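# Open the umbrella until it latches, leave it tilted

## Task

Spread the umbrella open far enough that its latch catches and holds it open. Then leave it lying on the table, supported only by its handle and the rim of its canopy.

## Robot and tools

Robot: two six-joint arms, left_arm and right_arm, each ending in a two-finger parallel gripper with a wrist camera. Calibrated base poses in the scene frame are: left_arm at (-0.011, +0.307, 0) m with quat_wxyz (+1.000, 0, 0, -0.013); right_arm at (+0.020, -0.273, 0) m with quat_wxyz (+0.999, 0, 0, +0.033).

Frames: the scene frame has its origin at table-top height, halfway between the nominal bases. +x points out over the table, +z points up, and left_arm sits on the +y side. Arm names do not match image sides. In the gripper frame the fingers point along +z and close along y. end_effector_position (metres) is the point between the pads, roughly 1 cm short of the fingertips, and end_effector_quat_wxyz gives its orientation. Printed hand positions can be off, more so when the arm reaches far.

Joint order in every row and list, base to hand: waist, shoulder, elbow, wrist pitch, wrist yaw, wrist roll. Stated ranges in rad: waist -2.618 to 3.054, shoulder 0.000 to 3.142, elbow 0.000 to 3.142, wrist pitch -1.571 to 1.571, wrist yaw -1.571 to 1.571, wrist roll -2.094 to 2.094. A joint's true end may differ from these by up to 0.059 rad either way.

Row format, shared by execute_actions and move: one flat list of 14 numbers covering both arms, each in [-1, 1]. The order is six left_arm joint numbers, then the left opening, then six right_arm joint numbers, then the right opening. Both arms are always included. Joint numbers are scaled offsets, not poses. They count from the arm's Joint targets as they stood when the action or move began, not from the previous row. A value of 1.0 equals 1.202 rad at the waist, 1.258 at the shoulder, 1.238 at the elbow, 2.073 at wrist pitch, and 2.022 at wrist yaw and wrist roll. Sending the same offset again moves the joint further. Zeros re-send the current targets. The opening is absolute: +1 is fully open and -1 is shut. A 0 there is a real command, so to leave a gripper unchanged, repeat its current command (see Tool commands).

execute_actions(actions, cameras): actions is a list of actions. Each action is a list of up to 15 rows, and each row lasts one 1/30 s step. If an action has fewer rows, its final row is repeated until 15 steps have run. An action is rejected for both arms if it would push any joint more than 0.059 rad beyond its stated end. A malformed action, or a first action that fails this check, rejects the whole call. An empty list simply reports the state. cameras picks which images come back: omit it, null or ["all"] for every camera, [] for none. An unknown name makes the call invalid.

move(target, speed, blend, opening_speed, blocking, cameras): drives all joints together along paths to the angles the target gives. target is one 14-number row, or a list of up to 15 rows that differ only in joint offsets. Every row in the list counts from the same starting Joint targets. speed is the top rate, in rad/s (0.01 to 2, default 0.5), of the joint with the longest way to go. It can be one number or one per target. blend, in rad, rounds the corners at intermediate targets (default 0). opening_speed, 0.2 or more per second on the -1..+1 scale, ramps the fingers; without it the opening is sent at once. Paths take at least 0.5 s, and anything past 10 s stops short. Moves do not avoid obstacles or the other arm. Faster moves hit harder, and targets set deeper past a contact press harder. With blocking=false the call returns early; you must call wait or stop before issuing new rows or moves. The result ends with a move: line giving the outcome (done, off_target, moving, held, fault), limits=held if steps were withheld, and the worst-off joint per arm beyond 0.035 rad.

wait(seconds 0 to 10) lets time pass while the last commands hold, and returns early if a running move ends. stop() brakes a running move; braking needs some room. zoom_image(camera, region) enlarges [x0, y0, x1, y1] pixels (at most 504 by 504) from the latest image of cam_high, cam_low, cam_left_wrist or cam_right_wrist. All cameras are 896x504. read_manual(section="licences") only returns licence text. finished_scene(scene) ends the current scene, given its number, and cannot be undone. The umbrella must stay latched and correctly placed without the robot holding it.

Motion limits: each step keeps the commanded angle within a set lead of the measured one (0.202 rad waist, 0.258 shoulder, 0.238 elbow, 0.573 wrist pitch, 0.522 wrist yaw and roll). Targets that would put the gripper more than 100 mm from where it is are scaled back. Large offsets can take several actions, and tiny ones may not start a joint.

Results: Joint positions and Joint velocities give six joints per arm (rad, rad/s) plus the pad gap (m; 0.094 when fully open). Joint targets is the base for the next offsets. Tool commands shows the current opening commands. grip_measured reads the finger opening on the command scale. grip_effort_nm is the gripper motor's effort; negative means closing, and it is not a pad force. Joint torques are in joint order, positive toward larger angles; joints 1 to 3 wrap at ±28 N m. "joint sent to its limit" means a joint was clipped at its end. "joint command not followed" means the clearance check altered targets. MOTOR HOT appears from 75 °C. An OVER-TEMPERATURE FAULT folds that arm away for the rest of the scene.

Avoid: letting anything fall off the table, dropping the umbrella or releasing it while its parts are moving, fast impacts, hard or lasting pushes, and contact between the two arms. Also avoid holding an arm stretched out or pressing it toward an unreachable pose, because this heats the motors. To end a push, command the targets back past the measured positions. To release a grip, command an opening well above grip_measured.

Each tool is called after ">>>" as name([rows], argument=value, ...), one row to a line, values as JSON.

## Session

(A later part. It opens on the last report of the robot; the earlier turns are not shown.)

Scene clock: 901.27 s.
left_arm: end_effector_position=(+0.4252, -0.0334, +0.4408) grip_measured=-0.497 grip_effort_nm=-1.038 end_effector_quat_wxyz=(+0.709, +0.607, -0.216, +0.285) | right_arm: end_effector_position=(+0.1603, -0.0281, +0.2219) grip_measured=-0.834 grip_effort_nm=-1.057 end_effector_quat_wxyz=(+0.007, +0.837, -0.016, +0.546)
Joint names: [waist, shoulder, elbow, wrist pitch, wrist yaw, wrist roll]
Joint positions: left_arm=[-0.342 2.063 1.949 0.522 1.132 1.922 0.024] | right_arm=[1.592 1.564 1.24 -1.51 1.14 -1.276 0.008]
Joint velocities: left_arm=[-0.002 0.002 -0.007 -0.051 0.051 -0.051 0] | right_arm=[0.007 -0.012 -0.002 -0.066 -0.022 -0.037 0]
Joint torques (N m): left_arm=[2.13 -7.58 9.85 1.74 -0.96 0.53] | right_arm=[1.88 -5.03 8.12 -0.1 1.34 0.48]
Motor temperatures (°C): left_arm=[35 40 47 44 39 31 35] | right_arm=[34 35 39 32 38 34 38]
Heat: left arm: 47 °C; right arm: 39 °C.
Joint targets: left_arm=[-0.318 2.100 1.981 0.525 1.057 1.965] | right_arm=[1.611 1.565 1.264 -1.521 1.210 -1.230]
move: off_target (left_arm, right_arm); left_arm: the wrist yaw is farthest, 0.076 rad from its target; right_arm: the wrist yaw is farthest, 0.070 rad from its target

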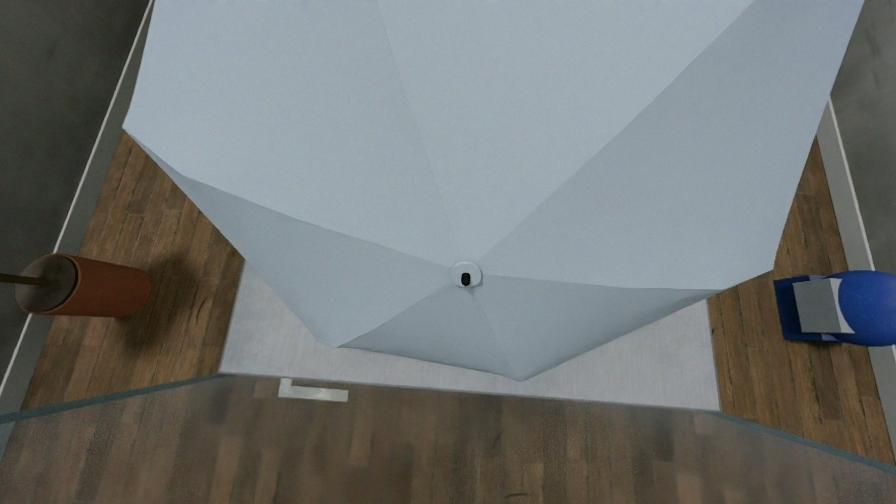

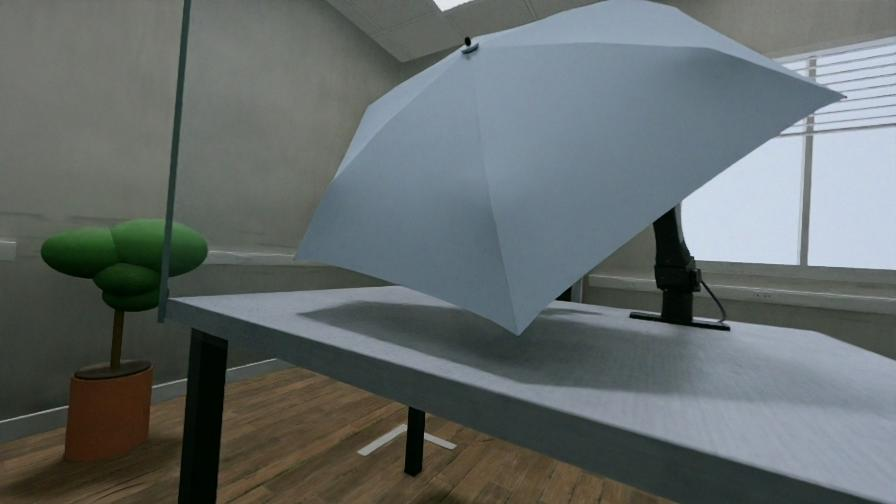

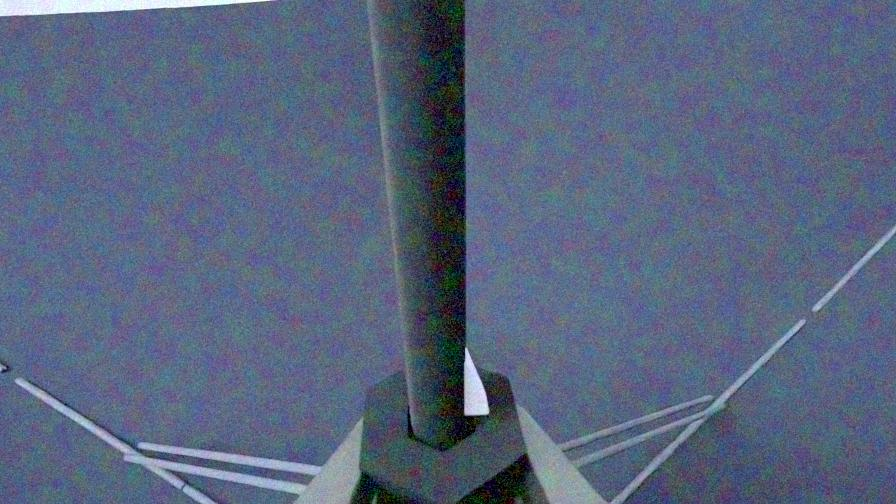

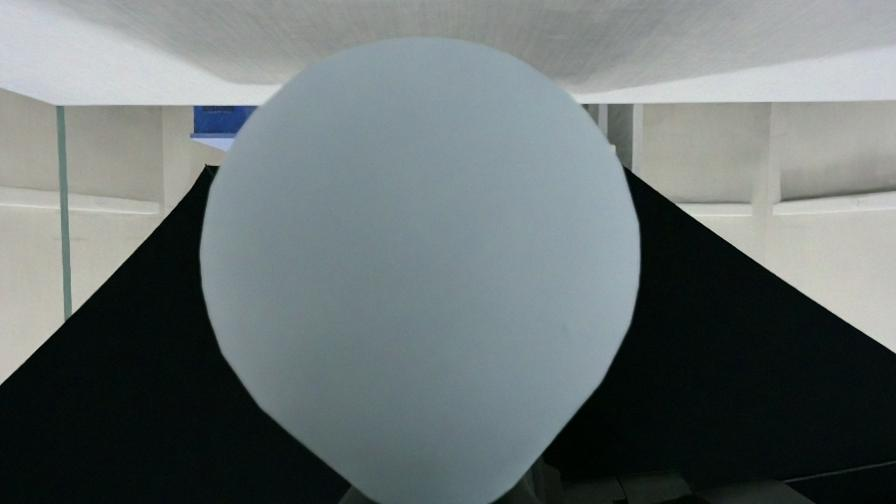

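>>> move(target=[-0.0166, -0.0238, -0.0242, 0, 0.0247, 0, -0.6, 0, 0, 0, 0, 0, 0, -1.0], speed=0.1)

Scene clock: 906.77 s.
left_arm: end_effector_position=(+0.4229, -0.0365, +0.4404) grip_measured=-0.497 grip_effort_nm=-1.043 end_effector_quat_wxyz=(+0.710, +0.608, -0.218, +0.281) | right_arm: end_effector_position=(+0.1589, -0.0277, +0.2212) grip_measured=-0.834 grip_effort_nm=-1.067 end_effector_quat_wxyz=(+0.003, +0.839, -0.019, +0.544)
Joint names: [waist, shoulder, elbow, wrist pitch, wrist yaw, wrist roll]
Joint positions: left_arm=[-0.349 2.063 1.949 0.519 1.133 1.922 0.024] | right_arm=[1.597 1.564 1.24 -1.51 1.136 -1.264 0.008]
Joint velocities: left_arm=[0.002 0.007 -0.002 -0.066 0.037 0.051 0.001] | right_arm=[0.007 0.007 0.012 -0.066 -0.022 0.022 -0.001]
Joint torques (N m): left_arm=[0.99 -9.7 7.36 1.78 -0.47 0.54] | right_arm=[1.39 -5.04 8.13 -0.11 1.39 0.35]
Motor temperatures (°C): left_arm=[35 40 47 43 38 32 35] | right_arm=[34 35 39 32 38 34 38]
Heat: left arm: 47 °C; right arm: 39 °C.
Joint targets: left_arm=[-0.338 2.070 1.951 0.525 1.106 1.965] | right_arm=[1.611 1.565 1.264 -1.521 1.210 -1.230]
move: off_target (left_arm, right_arm); left_arm: the wrist roll is farthest, 0.043 rad from its target; right_arm: the wrist yaw is farthest, 0.074 rad from its target

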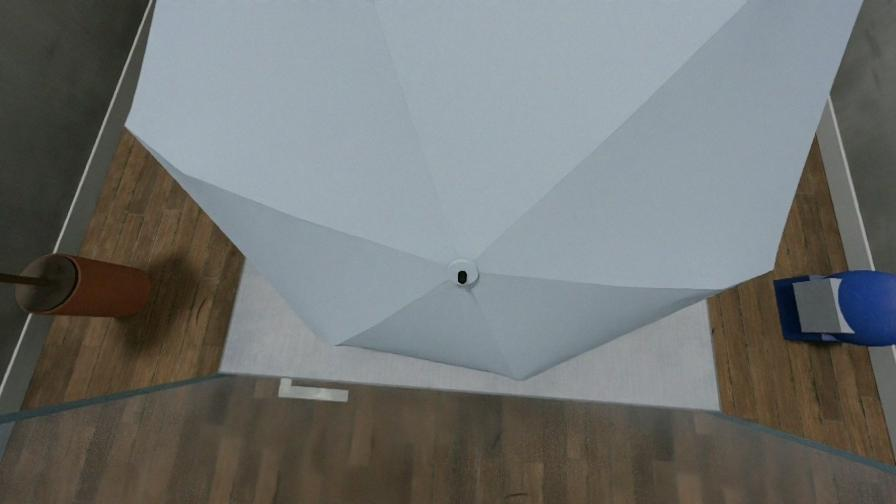

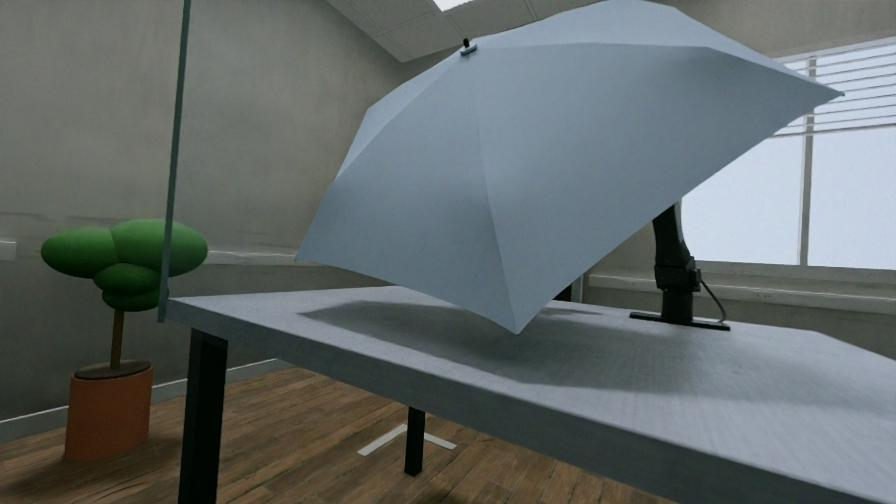

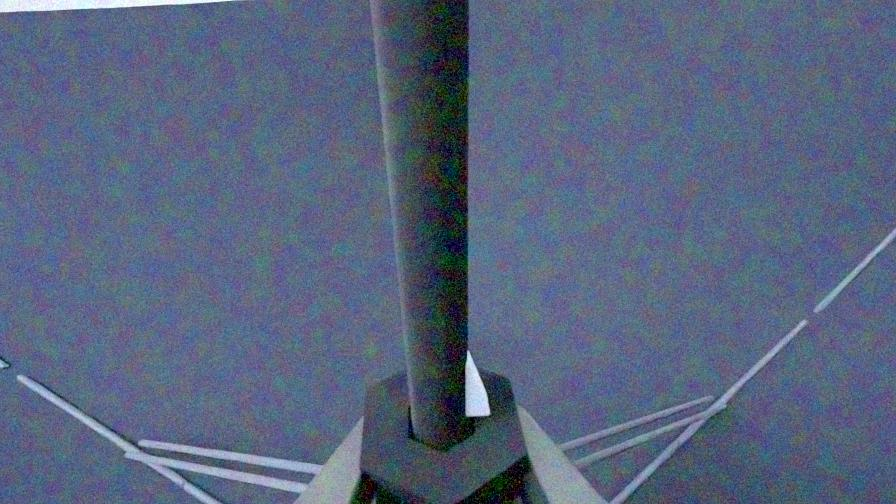

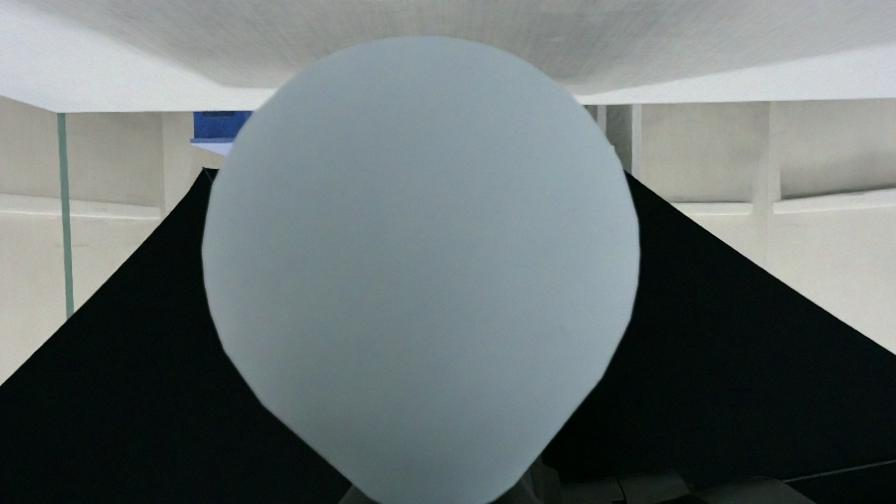

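>>> move(target=[-0.004, 0, 0, 0, 0.005, -0.012, -0.2, 0, 0, 0, 0, 0, 0, -1.0], speed=0.1, opening_speed=0.25)

Scene clock: 928.70 s.
left_arm: end_effector_position=(+0.4226, -0.0367, +0.4417) grip_measured=-0.201 grip_effort_nm=0.066 end_effector_quat_wxyz=(+0.708, +0.603, -0.225, +0.291) | right_arm: end_effector_position=(+0.1568, -0.0267, +0.2209) grip_measured=-0.834 grip_effort_nm=-1.057 end_effector_quat_wxyz=(-0.005, +0.839, -0.026, +0.544)
Joint names: [waist, shoulder, elbow, wrist pitch, wrist yaw, wrist roll]
Joint positions: left_arm=[-0.35 2.063 1.949 0.527 1.13 1.94 0.038] | right_arm=[1.605 1.564 1.24 -1.51 1.134 -1.241 0.008]
Joint velocities: left_arm=[-0.012 -0.002 0.007 0.007 -0.066 -0.051 0.001] | right_arm=[-0.012 0.022 0.002 -0.022 -0.051 -0.022 0]
Joint torques (N m): left_arm=[0.68 -9.69 7.36 1.67 -0.35 0.05] | right_arm=[0.57 -5.05 8.1 -0.11 1.41 0.13]
Motor temperatures (°C): left_arm=[34 41 46 43 36 32 34] | right_arm=[34 35 39 32 38 34 38]
Heat: left arm: 46 °C; right arm: 39 °C.
Joint targets: left_arm=[-0.343 2.070 1.951 0.525 1.116 1.940] | right_arm=[1.611 1.565 1.264 -1.521 1.210 -1.230]
move: off_target (right_arm); right_arm: the wrist yaw is farthest, 0.076 rad from its target

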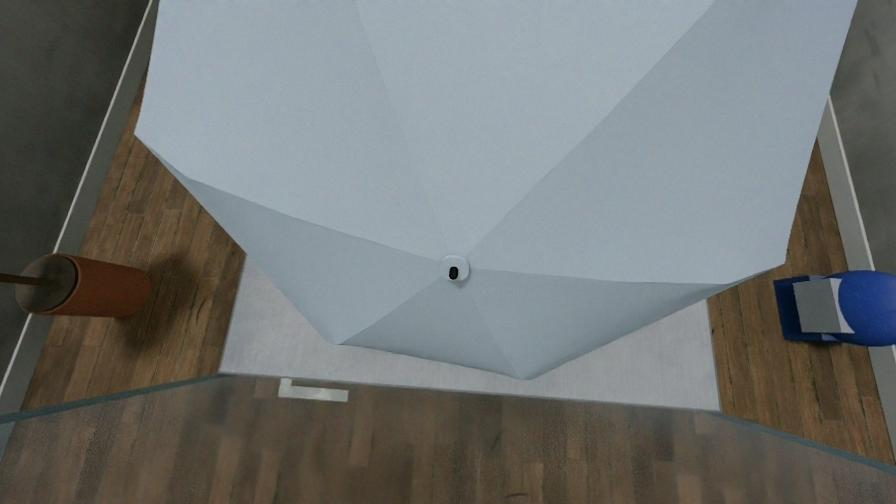

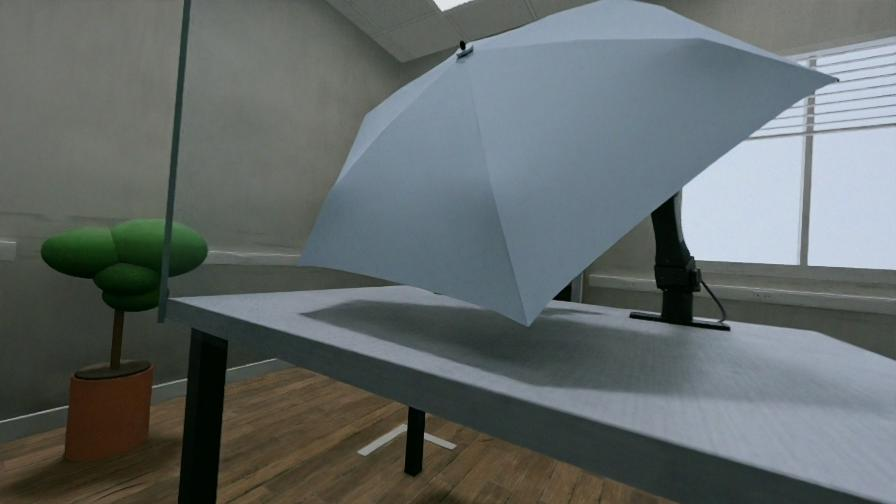

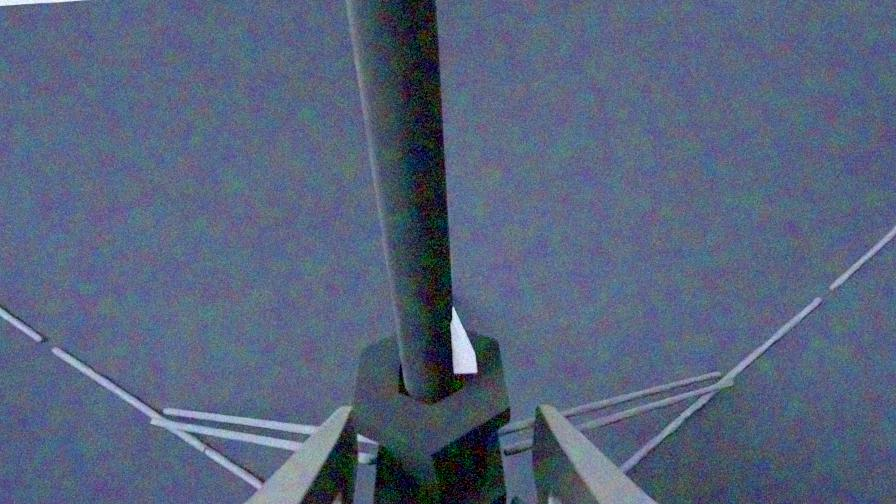

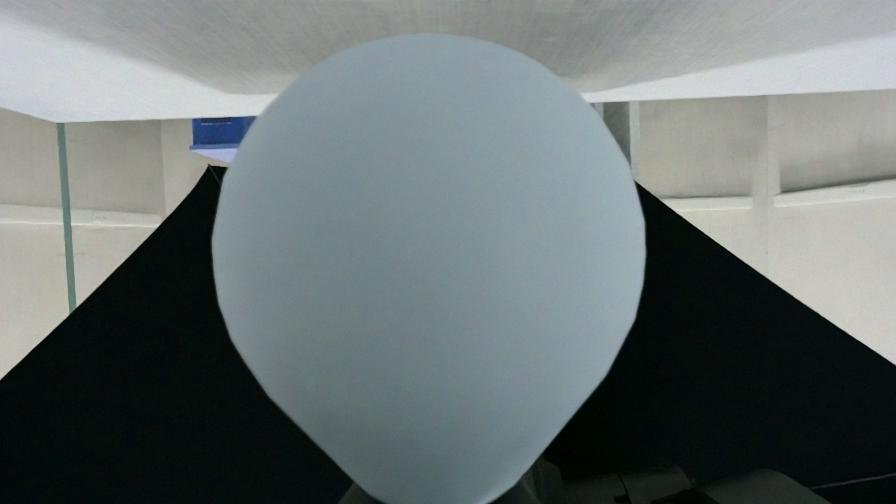

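>>> move([
  [0.005, -0.0199, -0.0105, 0.0063, 0, 0, 0.2, 0, 0, 0, 0, 0, 0, -1.0],
  [0.0516, -0.0851, -0.1502, 0.0777, 0.0232, -0.0272, 0.2, 0, 0, 0, 0, 0, 0, -1.0],
], speed=0.12, opening_speed=0.3, blend=0.01)

Scene clock: 953.93 s.
left_arm: end_effector_position=(+0.4196, -0.0038, +0.4326) grip_measured=+0.199 grip_effort_nm=0.066 end_effector_quat_wxyz=(+0.705, +0.599, -0.225, +0.308) | right_arm: end_effector_position=(+0.1567, -0.0268, +0.2207) grip_measured=-0.834 grip_effort_nm=-1.072 end_effector_quat_wxyz=(-0.005, +0.839, -0.026, +0.543)
Joint names: [waist, shoulder, elbow, wrist pitch, wrist yaw, wrist roll]
Joint positions: left_arm=[-0.287 1.993 1.785 0.687 1.165 1.897 0.056] | right_arm=[1.605 1.564 1.24 -1.51 1.133 -1.24 0.008]
Joint velocities: left_arm=[-0.002 0.002 0.012 0.051 -0.007 0.022 0] | right_arm=[-0.017 -0.007 -0.002 0.007 -0.022 -0.022 0.001]
Joint torques (N m): left_arm=[0.59 -11.92 5.65 1.6 -0.27 -0.08] | right_arm=[0.62 -5.08 8.13 -0.1 1.42 0.11]
Motor temperatures (°C): left_arm=[34 42 45 44 35 31 33] | right_arm=[34 35 39 32 39 34 38]
Heat: left arm: 45 °C; right arm: 39 °C.
Joint targets: left_arm=[-0.281 1.963 1.765 0.686 1.163 1.885] | right_arm=[1.611 1.565 1.264 -1.521 1.210 -1.230]
move: off_target (right_arm); right_arm: the wrist yaw is farthest, 0.077 rad from its target

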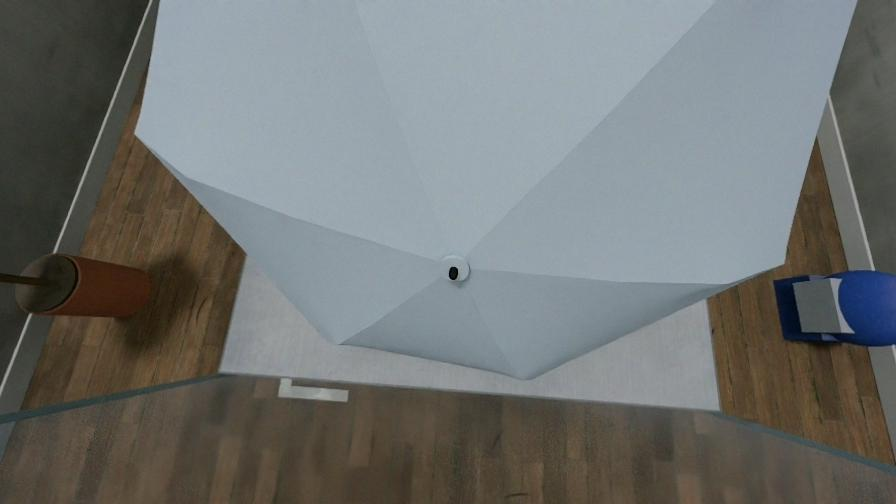

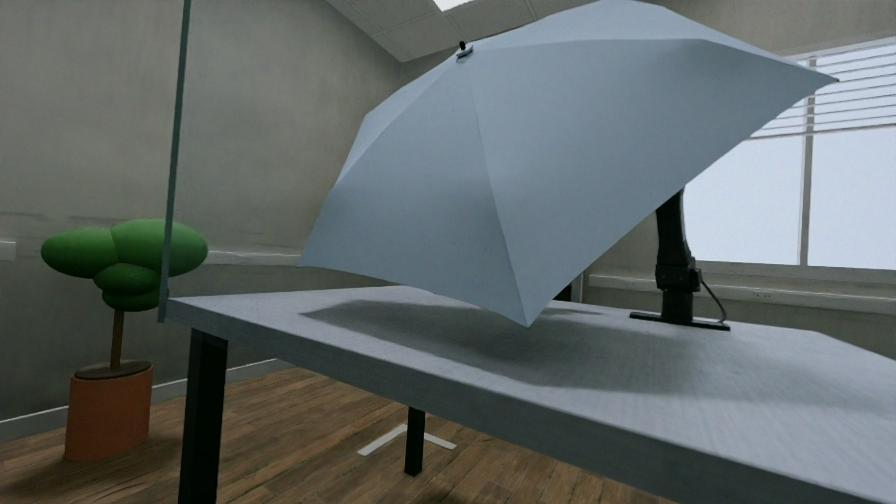

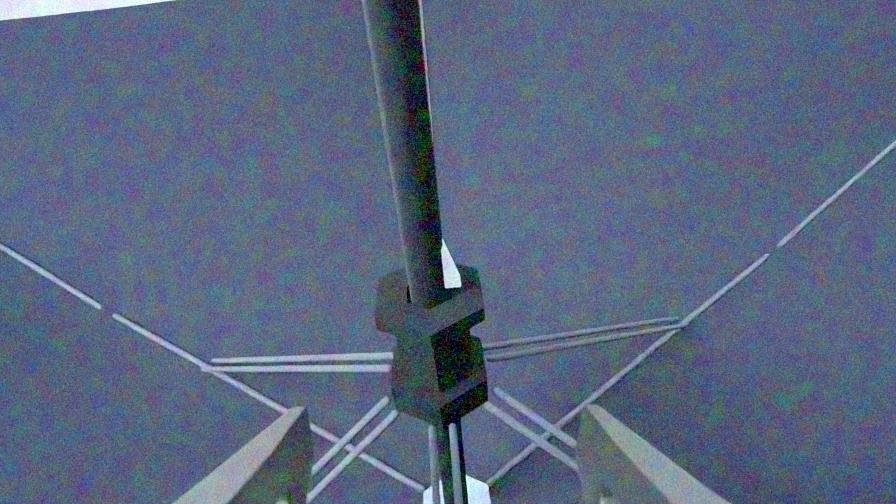

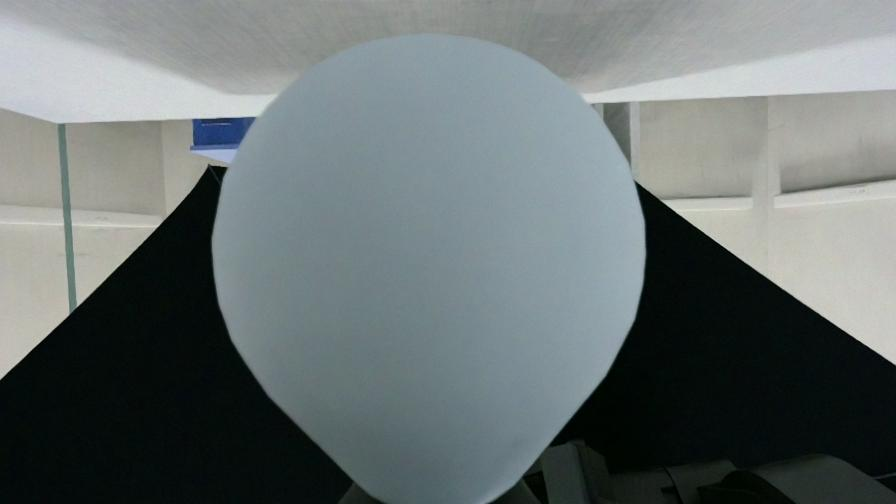

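>>> move([
  [0.008, -0.4038, -0.8142, 0.2431, 0, -0.01, 0.2, 0, 0, 0, 0, 0, 0, -1.0],
  [0.9825, -0.7655, -0.9814, -0.114, -0.5752, -0.932, 0.2, 0, 0, 0, 0, 0, 0, -1.0],
], speed=[0.5, 0.8], blend=0.05)

Scene clock: 976.67 s.
left_arm: end_effector_position=(+0.2318, +0.5939, +0.2976) grip_measured=+0.199 grip_effort_nm=0.046 end_effector_quat_wxyz=(+0.649, -0.290, +0.635, +0.302) | right_arm: end_effector_position=(+0.1567, -0.0268, +0.2207) grip_measured=-0.834 grip_effort_nm=-1.062 end_effector_quat_wxyz=(-0.005, +0.839, -0.026, +0.543)
Joint names: [waist, shoulder, elbow, wrist pitch, wrist yaw, wrist roll]
Joint positions: left_arm=[0.895 1.015 0.57 0.47 0.007 0.007 0.056] | right_arm=[1.605 1.564 1.24 -1.51 1.133 -1.24 0.008]
Joint velocities: left_arm=[-0.002 -0.002 0.007 0.051 -0.125 0.007 0] | right_arm=[-0.002 0.002 0.007 0.022 -0.095 0.051 -0.001]
Joint torques (N m): left_arm=[0.44 -3.47 6.22 2.22 -0.07 -0.05] | right_arm=[0.64 -5.09 8.17 -0.11 1.42 0.11]
Motor temperatures (°C): left_arm=[34 43 44 43 34 31 33] | right_arm=[34 35 38 32 39 34 38]
Heat: left arm: 44 °C; right arm: 39 °C.
Joint targets: left_arm=[0.900 1.000 0.550 0.450 0.000 0.001] | right_arm=[1.611 1.565 1.264 -1.521 1.210 -1.230]
move: off_target (right_arm); right_arm: the wrist yaw is farthest, 0.077 rad from its target

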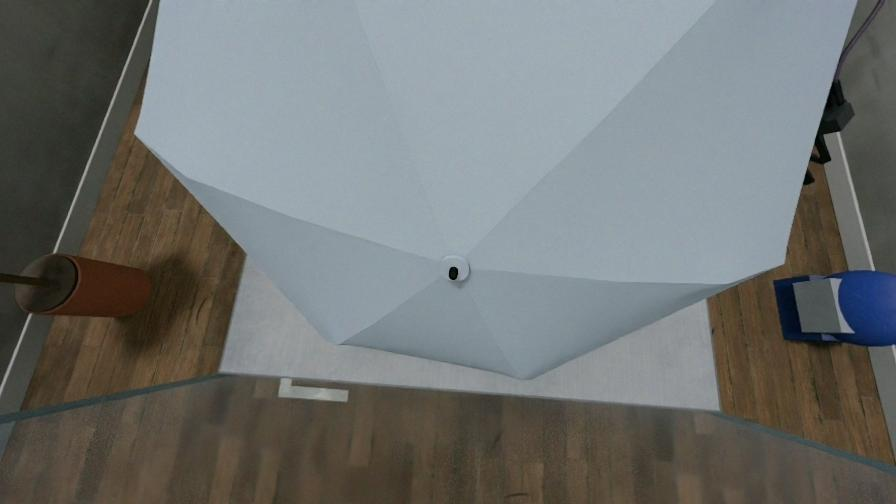

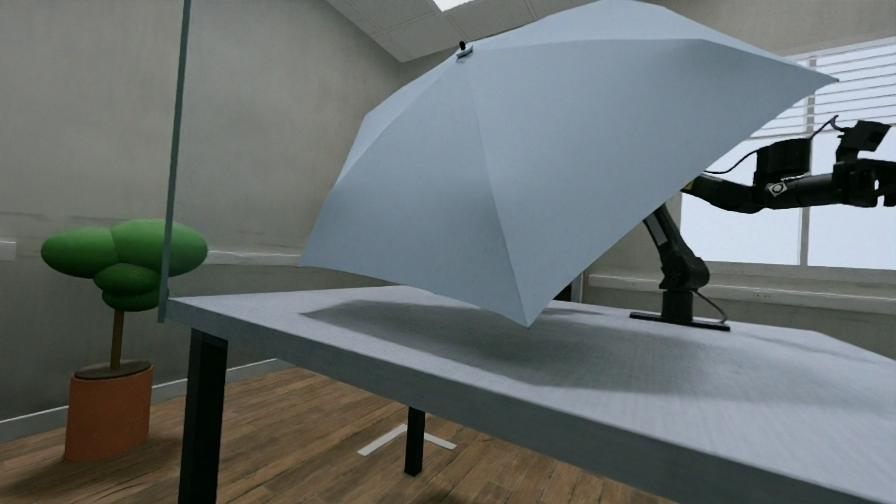

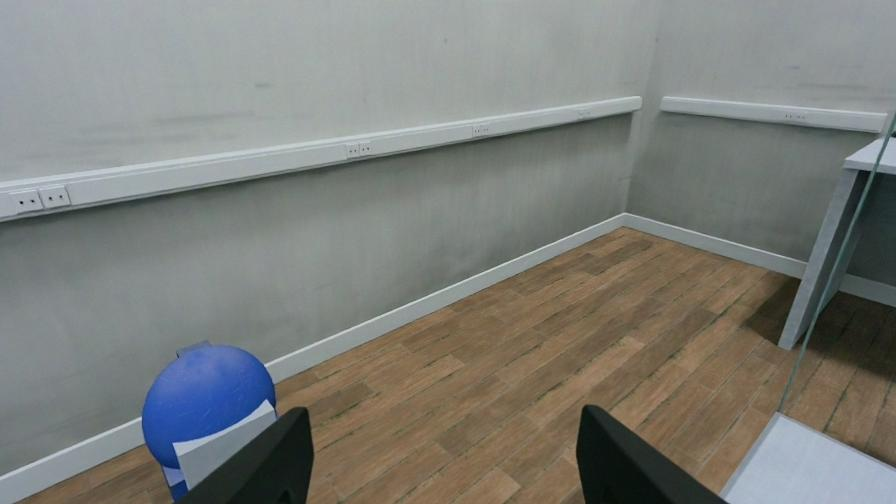

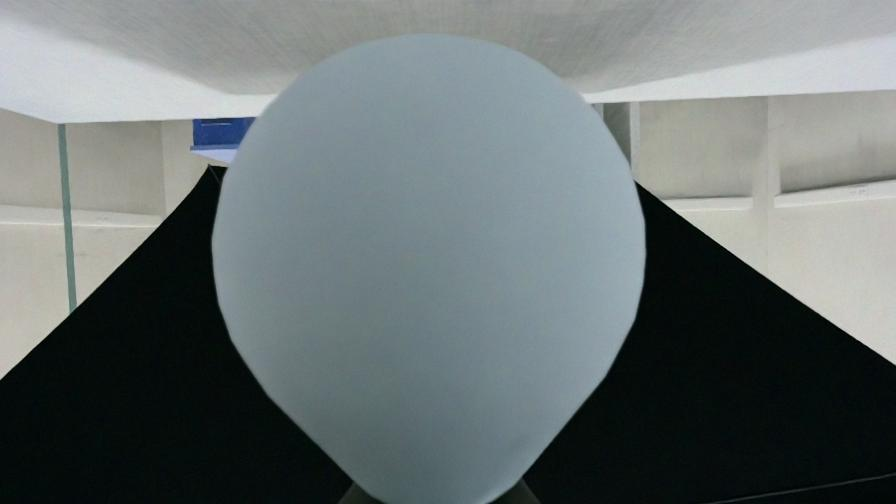

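>>> move(target=[0, 0, 0, 0, 0, 0, 0.2, 0, 0.0302, -0.1341, 0.0873, 0, 0, -1.0], speed=0.15)

Scene clock: 1033.27 s.
left_arm: end_effector_position=(+0.2317, +0.5940, +0.2974) grip_measured=+0.199 grip_effort_nm=0.037 end_effector_quat_wxyz=(+0.649, -0.290, +0.636, +0.302) | right_arm: end_effector_position=(+0.1562, -0.0239, +0.1808) grip_measured=-0.834 grip_effort_nm=-1.067 end_effector_quat_wxyz=(-0.012, +0.840, -0.031, +0.542)
Joint names: [waist, shoulder, elbow, wrist pitch, wrist yaw, wrist roll]
Joint positions: left_arm=[0.895 1.015 0.57 0.469 0.006 0.007 0.056] | right_arm=[1.605 1.592 1.111 -1.339 1.13 -1.238 0.008]
Joint velocities: left_arm=[0.012 -0.002 0.002 0.037 -0.081 -0.051 -0.001] | right_arm=[0.022 0.007 -0.007 0.022 0.051 -0.081 0]
Joint torques (N m): left_arm=[0.44 -3.47 6.22 2.22 -0.08 -0.02] | right_arm=[0.61 -4.49 4.81 -0.01 1.45 0.11]
Motor temperatures (°C): left_arm=[34 38 44 46 33 31 32] | right_arm=[34 35 38 32 39 34 38]
Heat: left arm: 46 °C; right arm: 39 °C.
Joint targets: left_arm=[0.900 1.000 0.550 0.450 0.000 0.001] | right_arm=[1.611 1.603 1.097 -1.340 1.210 -1.230]
move: off_target (right_arm); right_arm: the wrist yaw is farthest, 0.080 rad from its target

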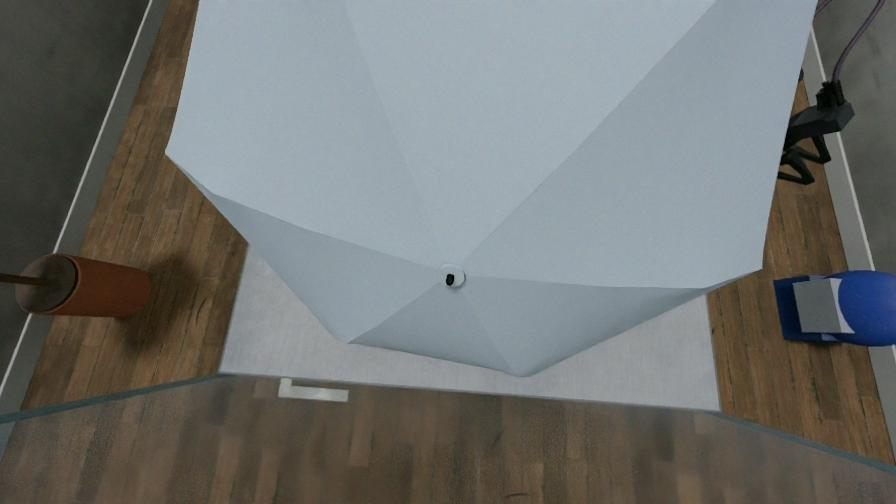

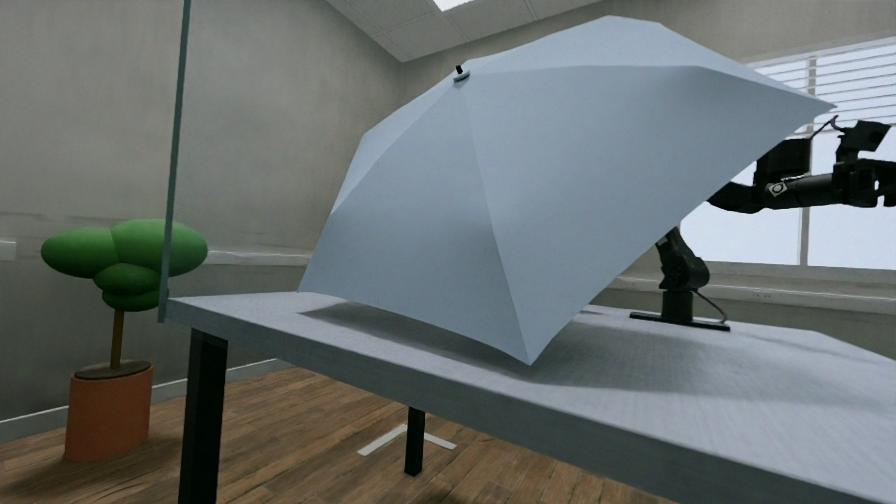

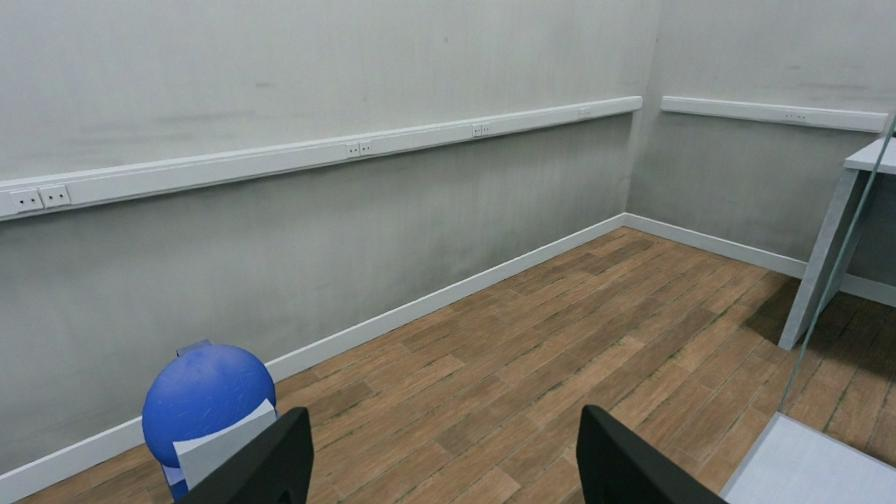

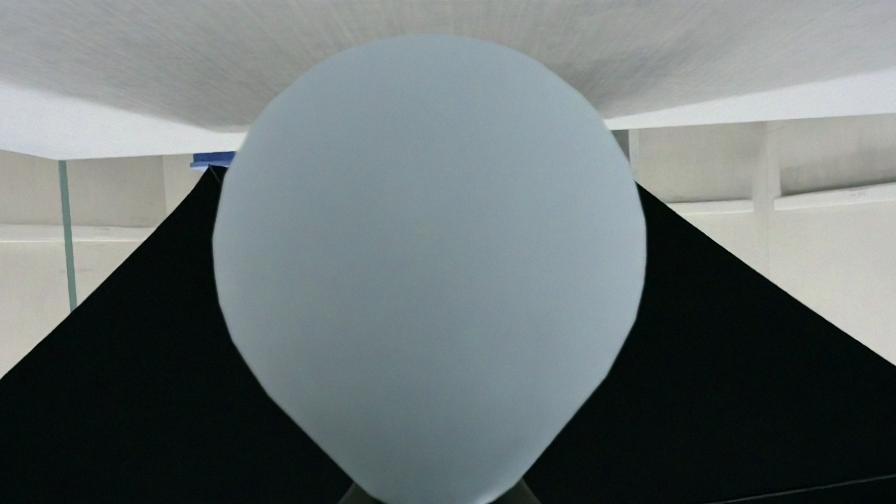

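>>> execute_actions(actions=[])

Scene clock: 1046.23 s.
left_arm: end_effector_position=(+0.2317, +0.5940, +0.2973) grip_measured=+0.199 grip_effort_nm=0.042 end_effector_quat_wxyz=(+0.649, -0.290, +0.636, +0.302) | right_arm: end_effector_position=(+0.1562, -0.0237, +0.1807) grip_measured=-0.834 grip_effort_nm=-1.057 end_effector_quat_wxyz=(-0.012, +0.840, -0.031, +0.541)
Joint names: [waist, shoulder, elbow, wrist pitch, wrist yaw, wrist roll]
Joint positions: left_arm=[0.895 1.015 0.57 0.469 0.006 0.007 0.056] | right_arm=[1.605 1.592 1.111 -1.338 1.13 -1.238 0.008]
Joint velocities: left_arm=[0.012 0.007 -0.002 -0.081 0.007 0.007 0] | right_arm=[-0.012 -0.007 -0.007 -0.022 -0.022 0.007 0.001]
Joint torques (N m): left_arm=[0.43 -3.47 6.23 2.22 -0.08 -0.03] | right_arm=[0.59 -4.44 4.82 0 1.45 0.09]
Motor temperatures (°C): left_arm=[34 38 44 47 33 31 32] | right_arm=[34 35 38 32 39 34 38]
Heat: left arm: 47 °C; right arm: 39 °C.
Joint targets: left_arm=[0.900 1.000 0.550 0.449 0.000 0.001] | right_arm=[1.611 1.603 1.097 -1.340 1.210 -1.230]
Tool commands: left_gripper/opening=+0.2 right_gripper/opening=-1.0

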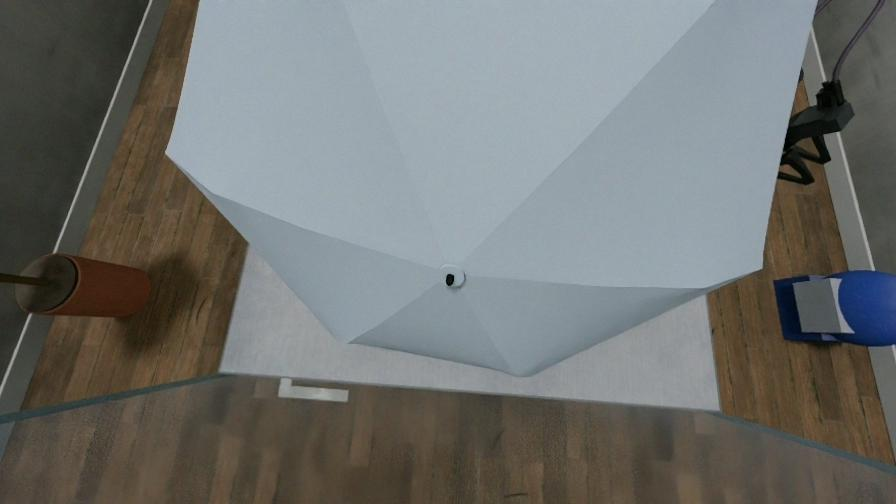

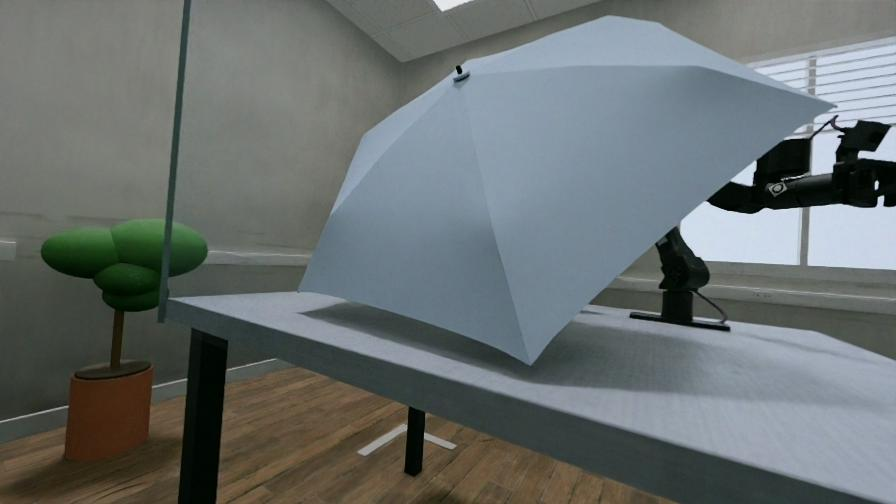

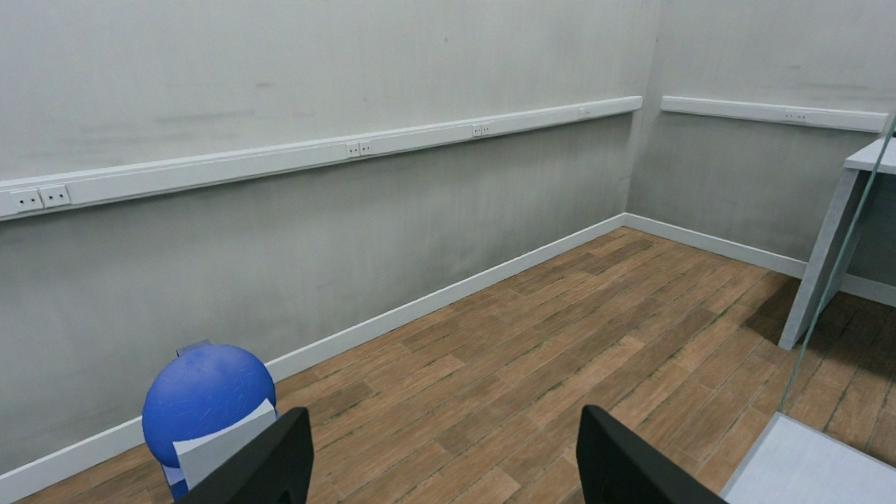

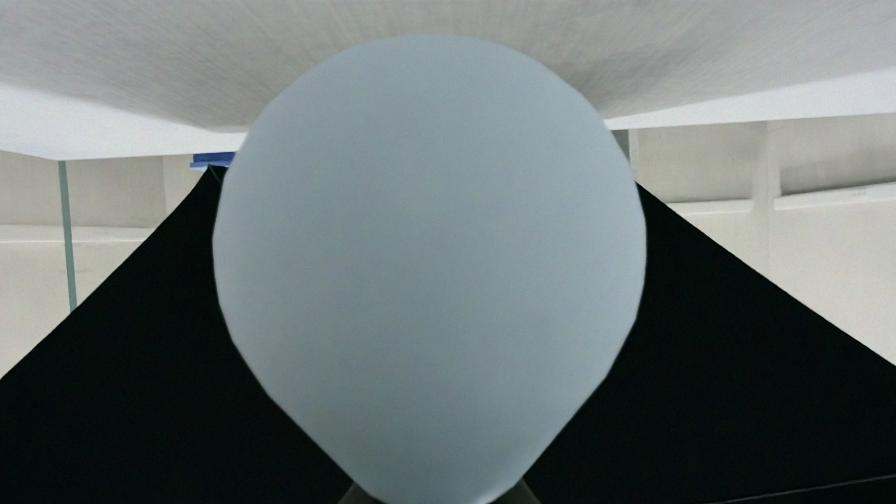

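>>> move(target=[0,0,0,0,0,0,0.2, 0,0.0033,-0.0166,0.0183,-0.02,-0.0078,-1.0], speed=0.05, cameras=["cam_low","cam_right_wrist"])

Scene clock: 1068.47 s.
left_arm: end_effector_position=(+0.2317, +0.5940, +0.2973) grip_measured=+0.199 grip_effort_nm=0.046 end_effector_quat_wxyz=(+0.649, -0.290, +0.636, +0.302) | right_arm: end_effector_position=(+0.1544, -0.0235, +0.1720) grip_measured=-0.834 grip_effort_nm=-1.062 end_effector_quat_wxyz=(-0.016, +0.846, -0.038, +0.531)
Joint names: [waist, shoulder, elbow, wrist pitch, wrist yaw, wrist roll]
Joint positions: left_arm=[0.895 1.015 0.57 0.469 0.006 0.007 0.056] | right_arm=[1.605 1.592 1.092 -1.302 1.108 -1.238 0.008]
Joint velocities: left_arm=[0.012 -0.002 0.017 -0.022 0.037 -0.022 0] | right_arm=[-0.007 -0.007 -0.007 -0.051 0.051 -0.037 0]
Joint torques (N m): left_arm=[0.44 -3.47 6.22 2.22 -0.08 -0.02] | right_arm=[0.59 -4.16 4.64 0.01 1.25 -0.07]
Motor temperatures (°C): left_arm=[34 38 44 47 33 31 32] | right_arm=[34 35 37 32 39 34 38]
Heat: left arm: 47 °C; right arm: 39 °C.
Joint targets: left_arm=[0.900 1.000 0.550 0.450 0.000 0.001] | right_arm=[1.611 1.607 1.077 -1.303 1.169 -1.246]
move: off_target (right_arm); right_arm: the wrist yaw is farthest, 0.062 rad from its target
Images, in order (width x height): cam_low 896x504, cam_right_wrist 896x504.

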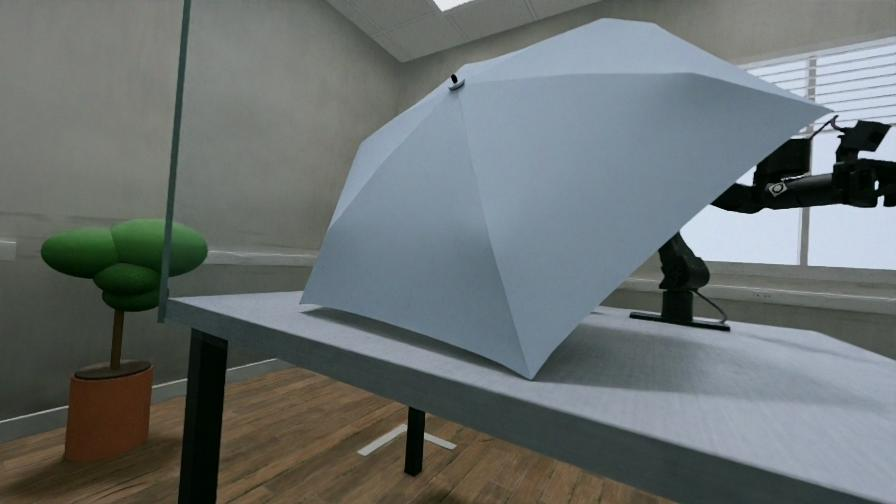

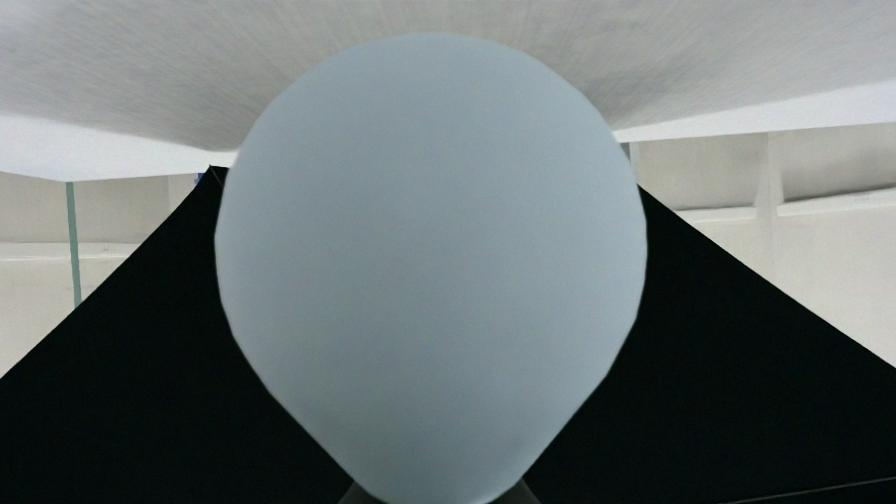

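>>> move(target=[0,0,0,0,0,0,0.2, 0,0.0033,-0.0166,0.0183,-0.02,-0.0078,-1.0], speed=0.05, cameras=["cam_low","cam_right_wrist"])

Scene clock: 1070.90 s.
left_arm: end_effector_position=(+0.2317, +0.5940, +0.2973) grip_measured=+0.199 grip_effort_nm=0.042 end_effector_quat_wxyz=(+0.649, -0.290, +0.636, +0.302) | right_arm: end_effector_position=(+0.1536, -0.0231, +0.1641) grip_measured=-0.834 grip_effort_nm=-1.062 end_effector_quat_wxyz=(-0.019, +0.849, -0.041, +0.527)
Joint names: [waist, shoulder, elbow, wrist pitch, wrist yaw, wrist roll]
Joint positions: left_arm=[0.895 1.015 0.57 0.469 0.006 0.007 0.056] | right_arm=[1.605 1.597 1.072 -1.268 1.098 -1.238 0.008]
Joint velocities: left_arm=[-0.007 -0.017 -0.002 0.022 -0.095 -0.081 -0.001] | right_arm=[-0.002 -0.007 -0.007 0.037 -0.022 0.022 0.002]
Joint torques (N m): left_arm=[0.46 -3.48 6.2 2.22 -0.08 -0.02] | right_arm=[0.61 -4.25 4.56 0.09 0.91 -0.2]
Motor temperatures (°C): left_arm=[34 38 43 47 33 31 32] | right_arm=[34 35 37 32 39 34 38]
Heat: left arm: 47 °C; right arm: 39 °C.
Joint targets: left_arm=[0.900 1.000 0.550 0.450 0.000 0.001] | right_arm=[1.611 1.611 1.056 -1.265 1.129 -1.262]
move: done
Images, in order (width x height): cam_low 896x504, cam_right_wrist 896x504.

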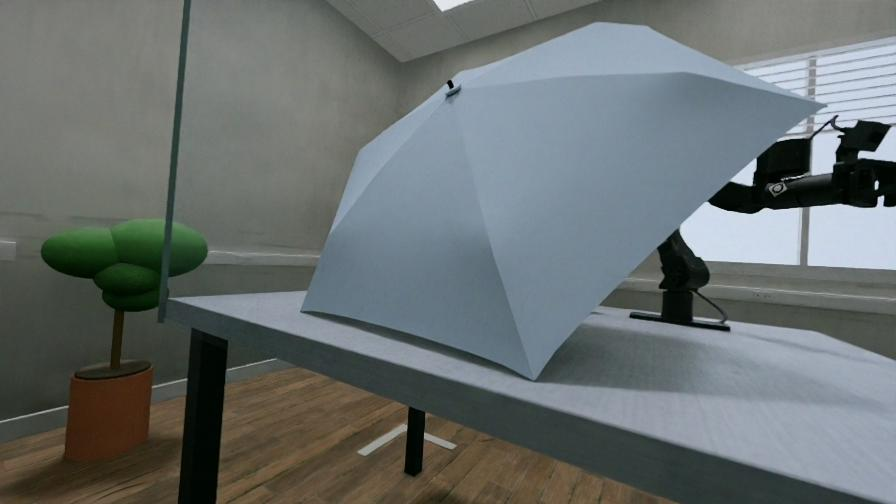

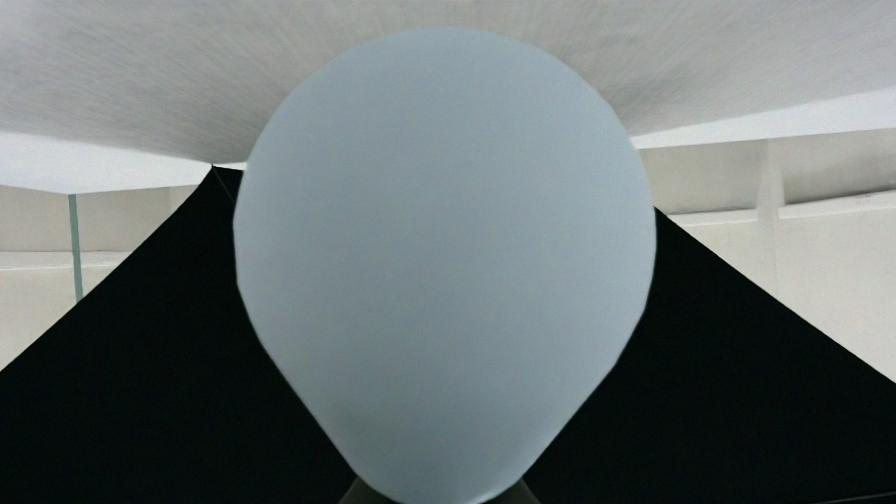

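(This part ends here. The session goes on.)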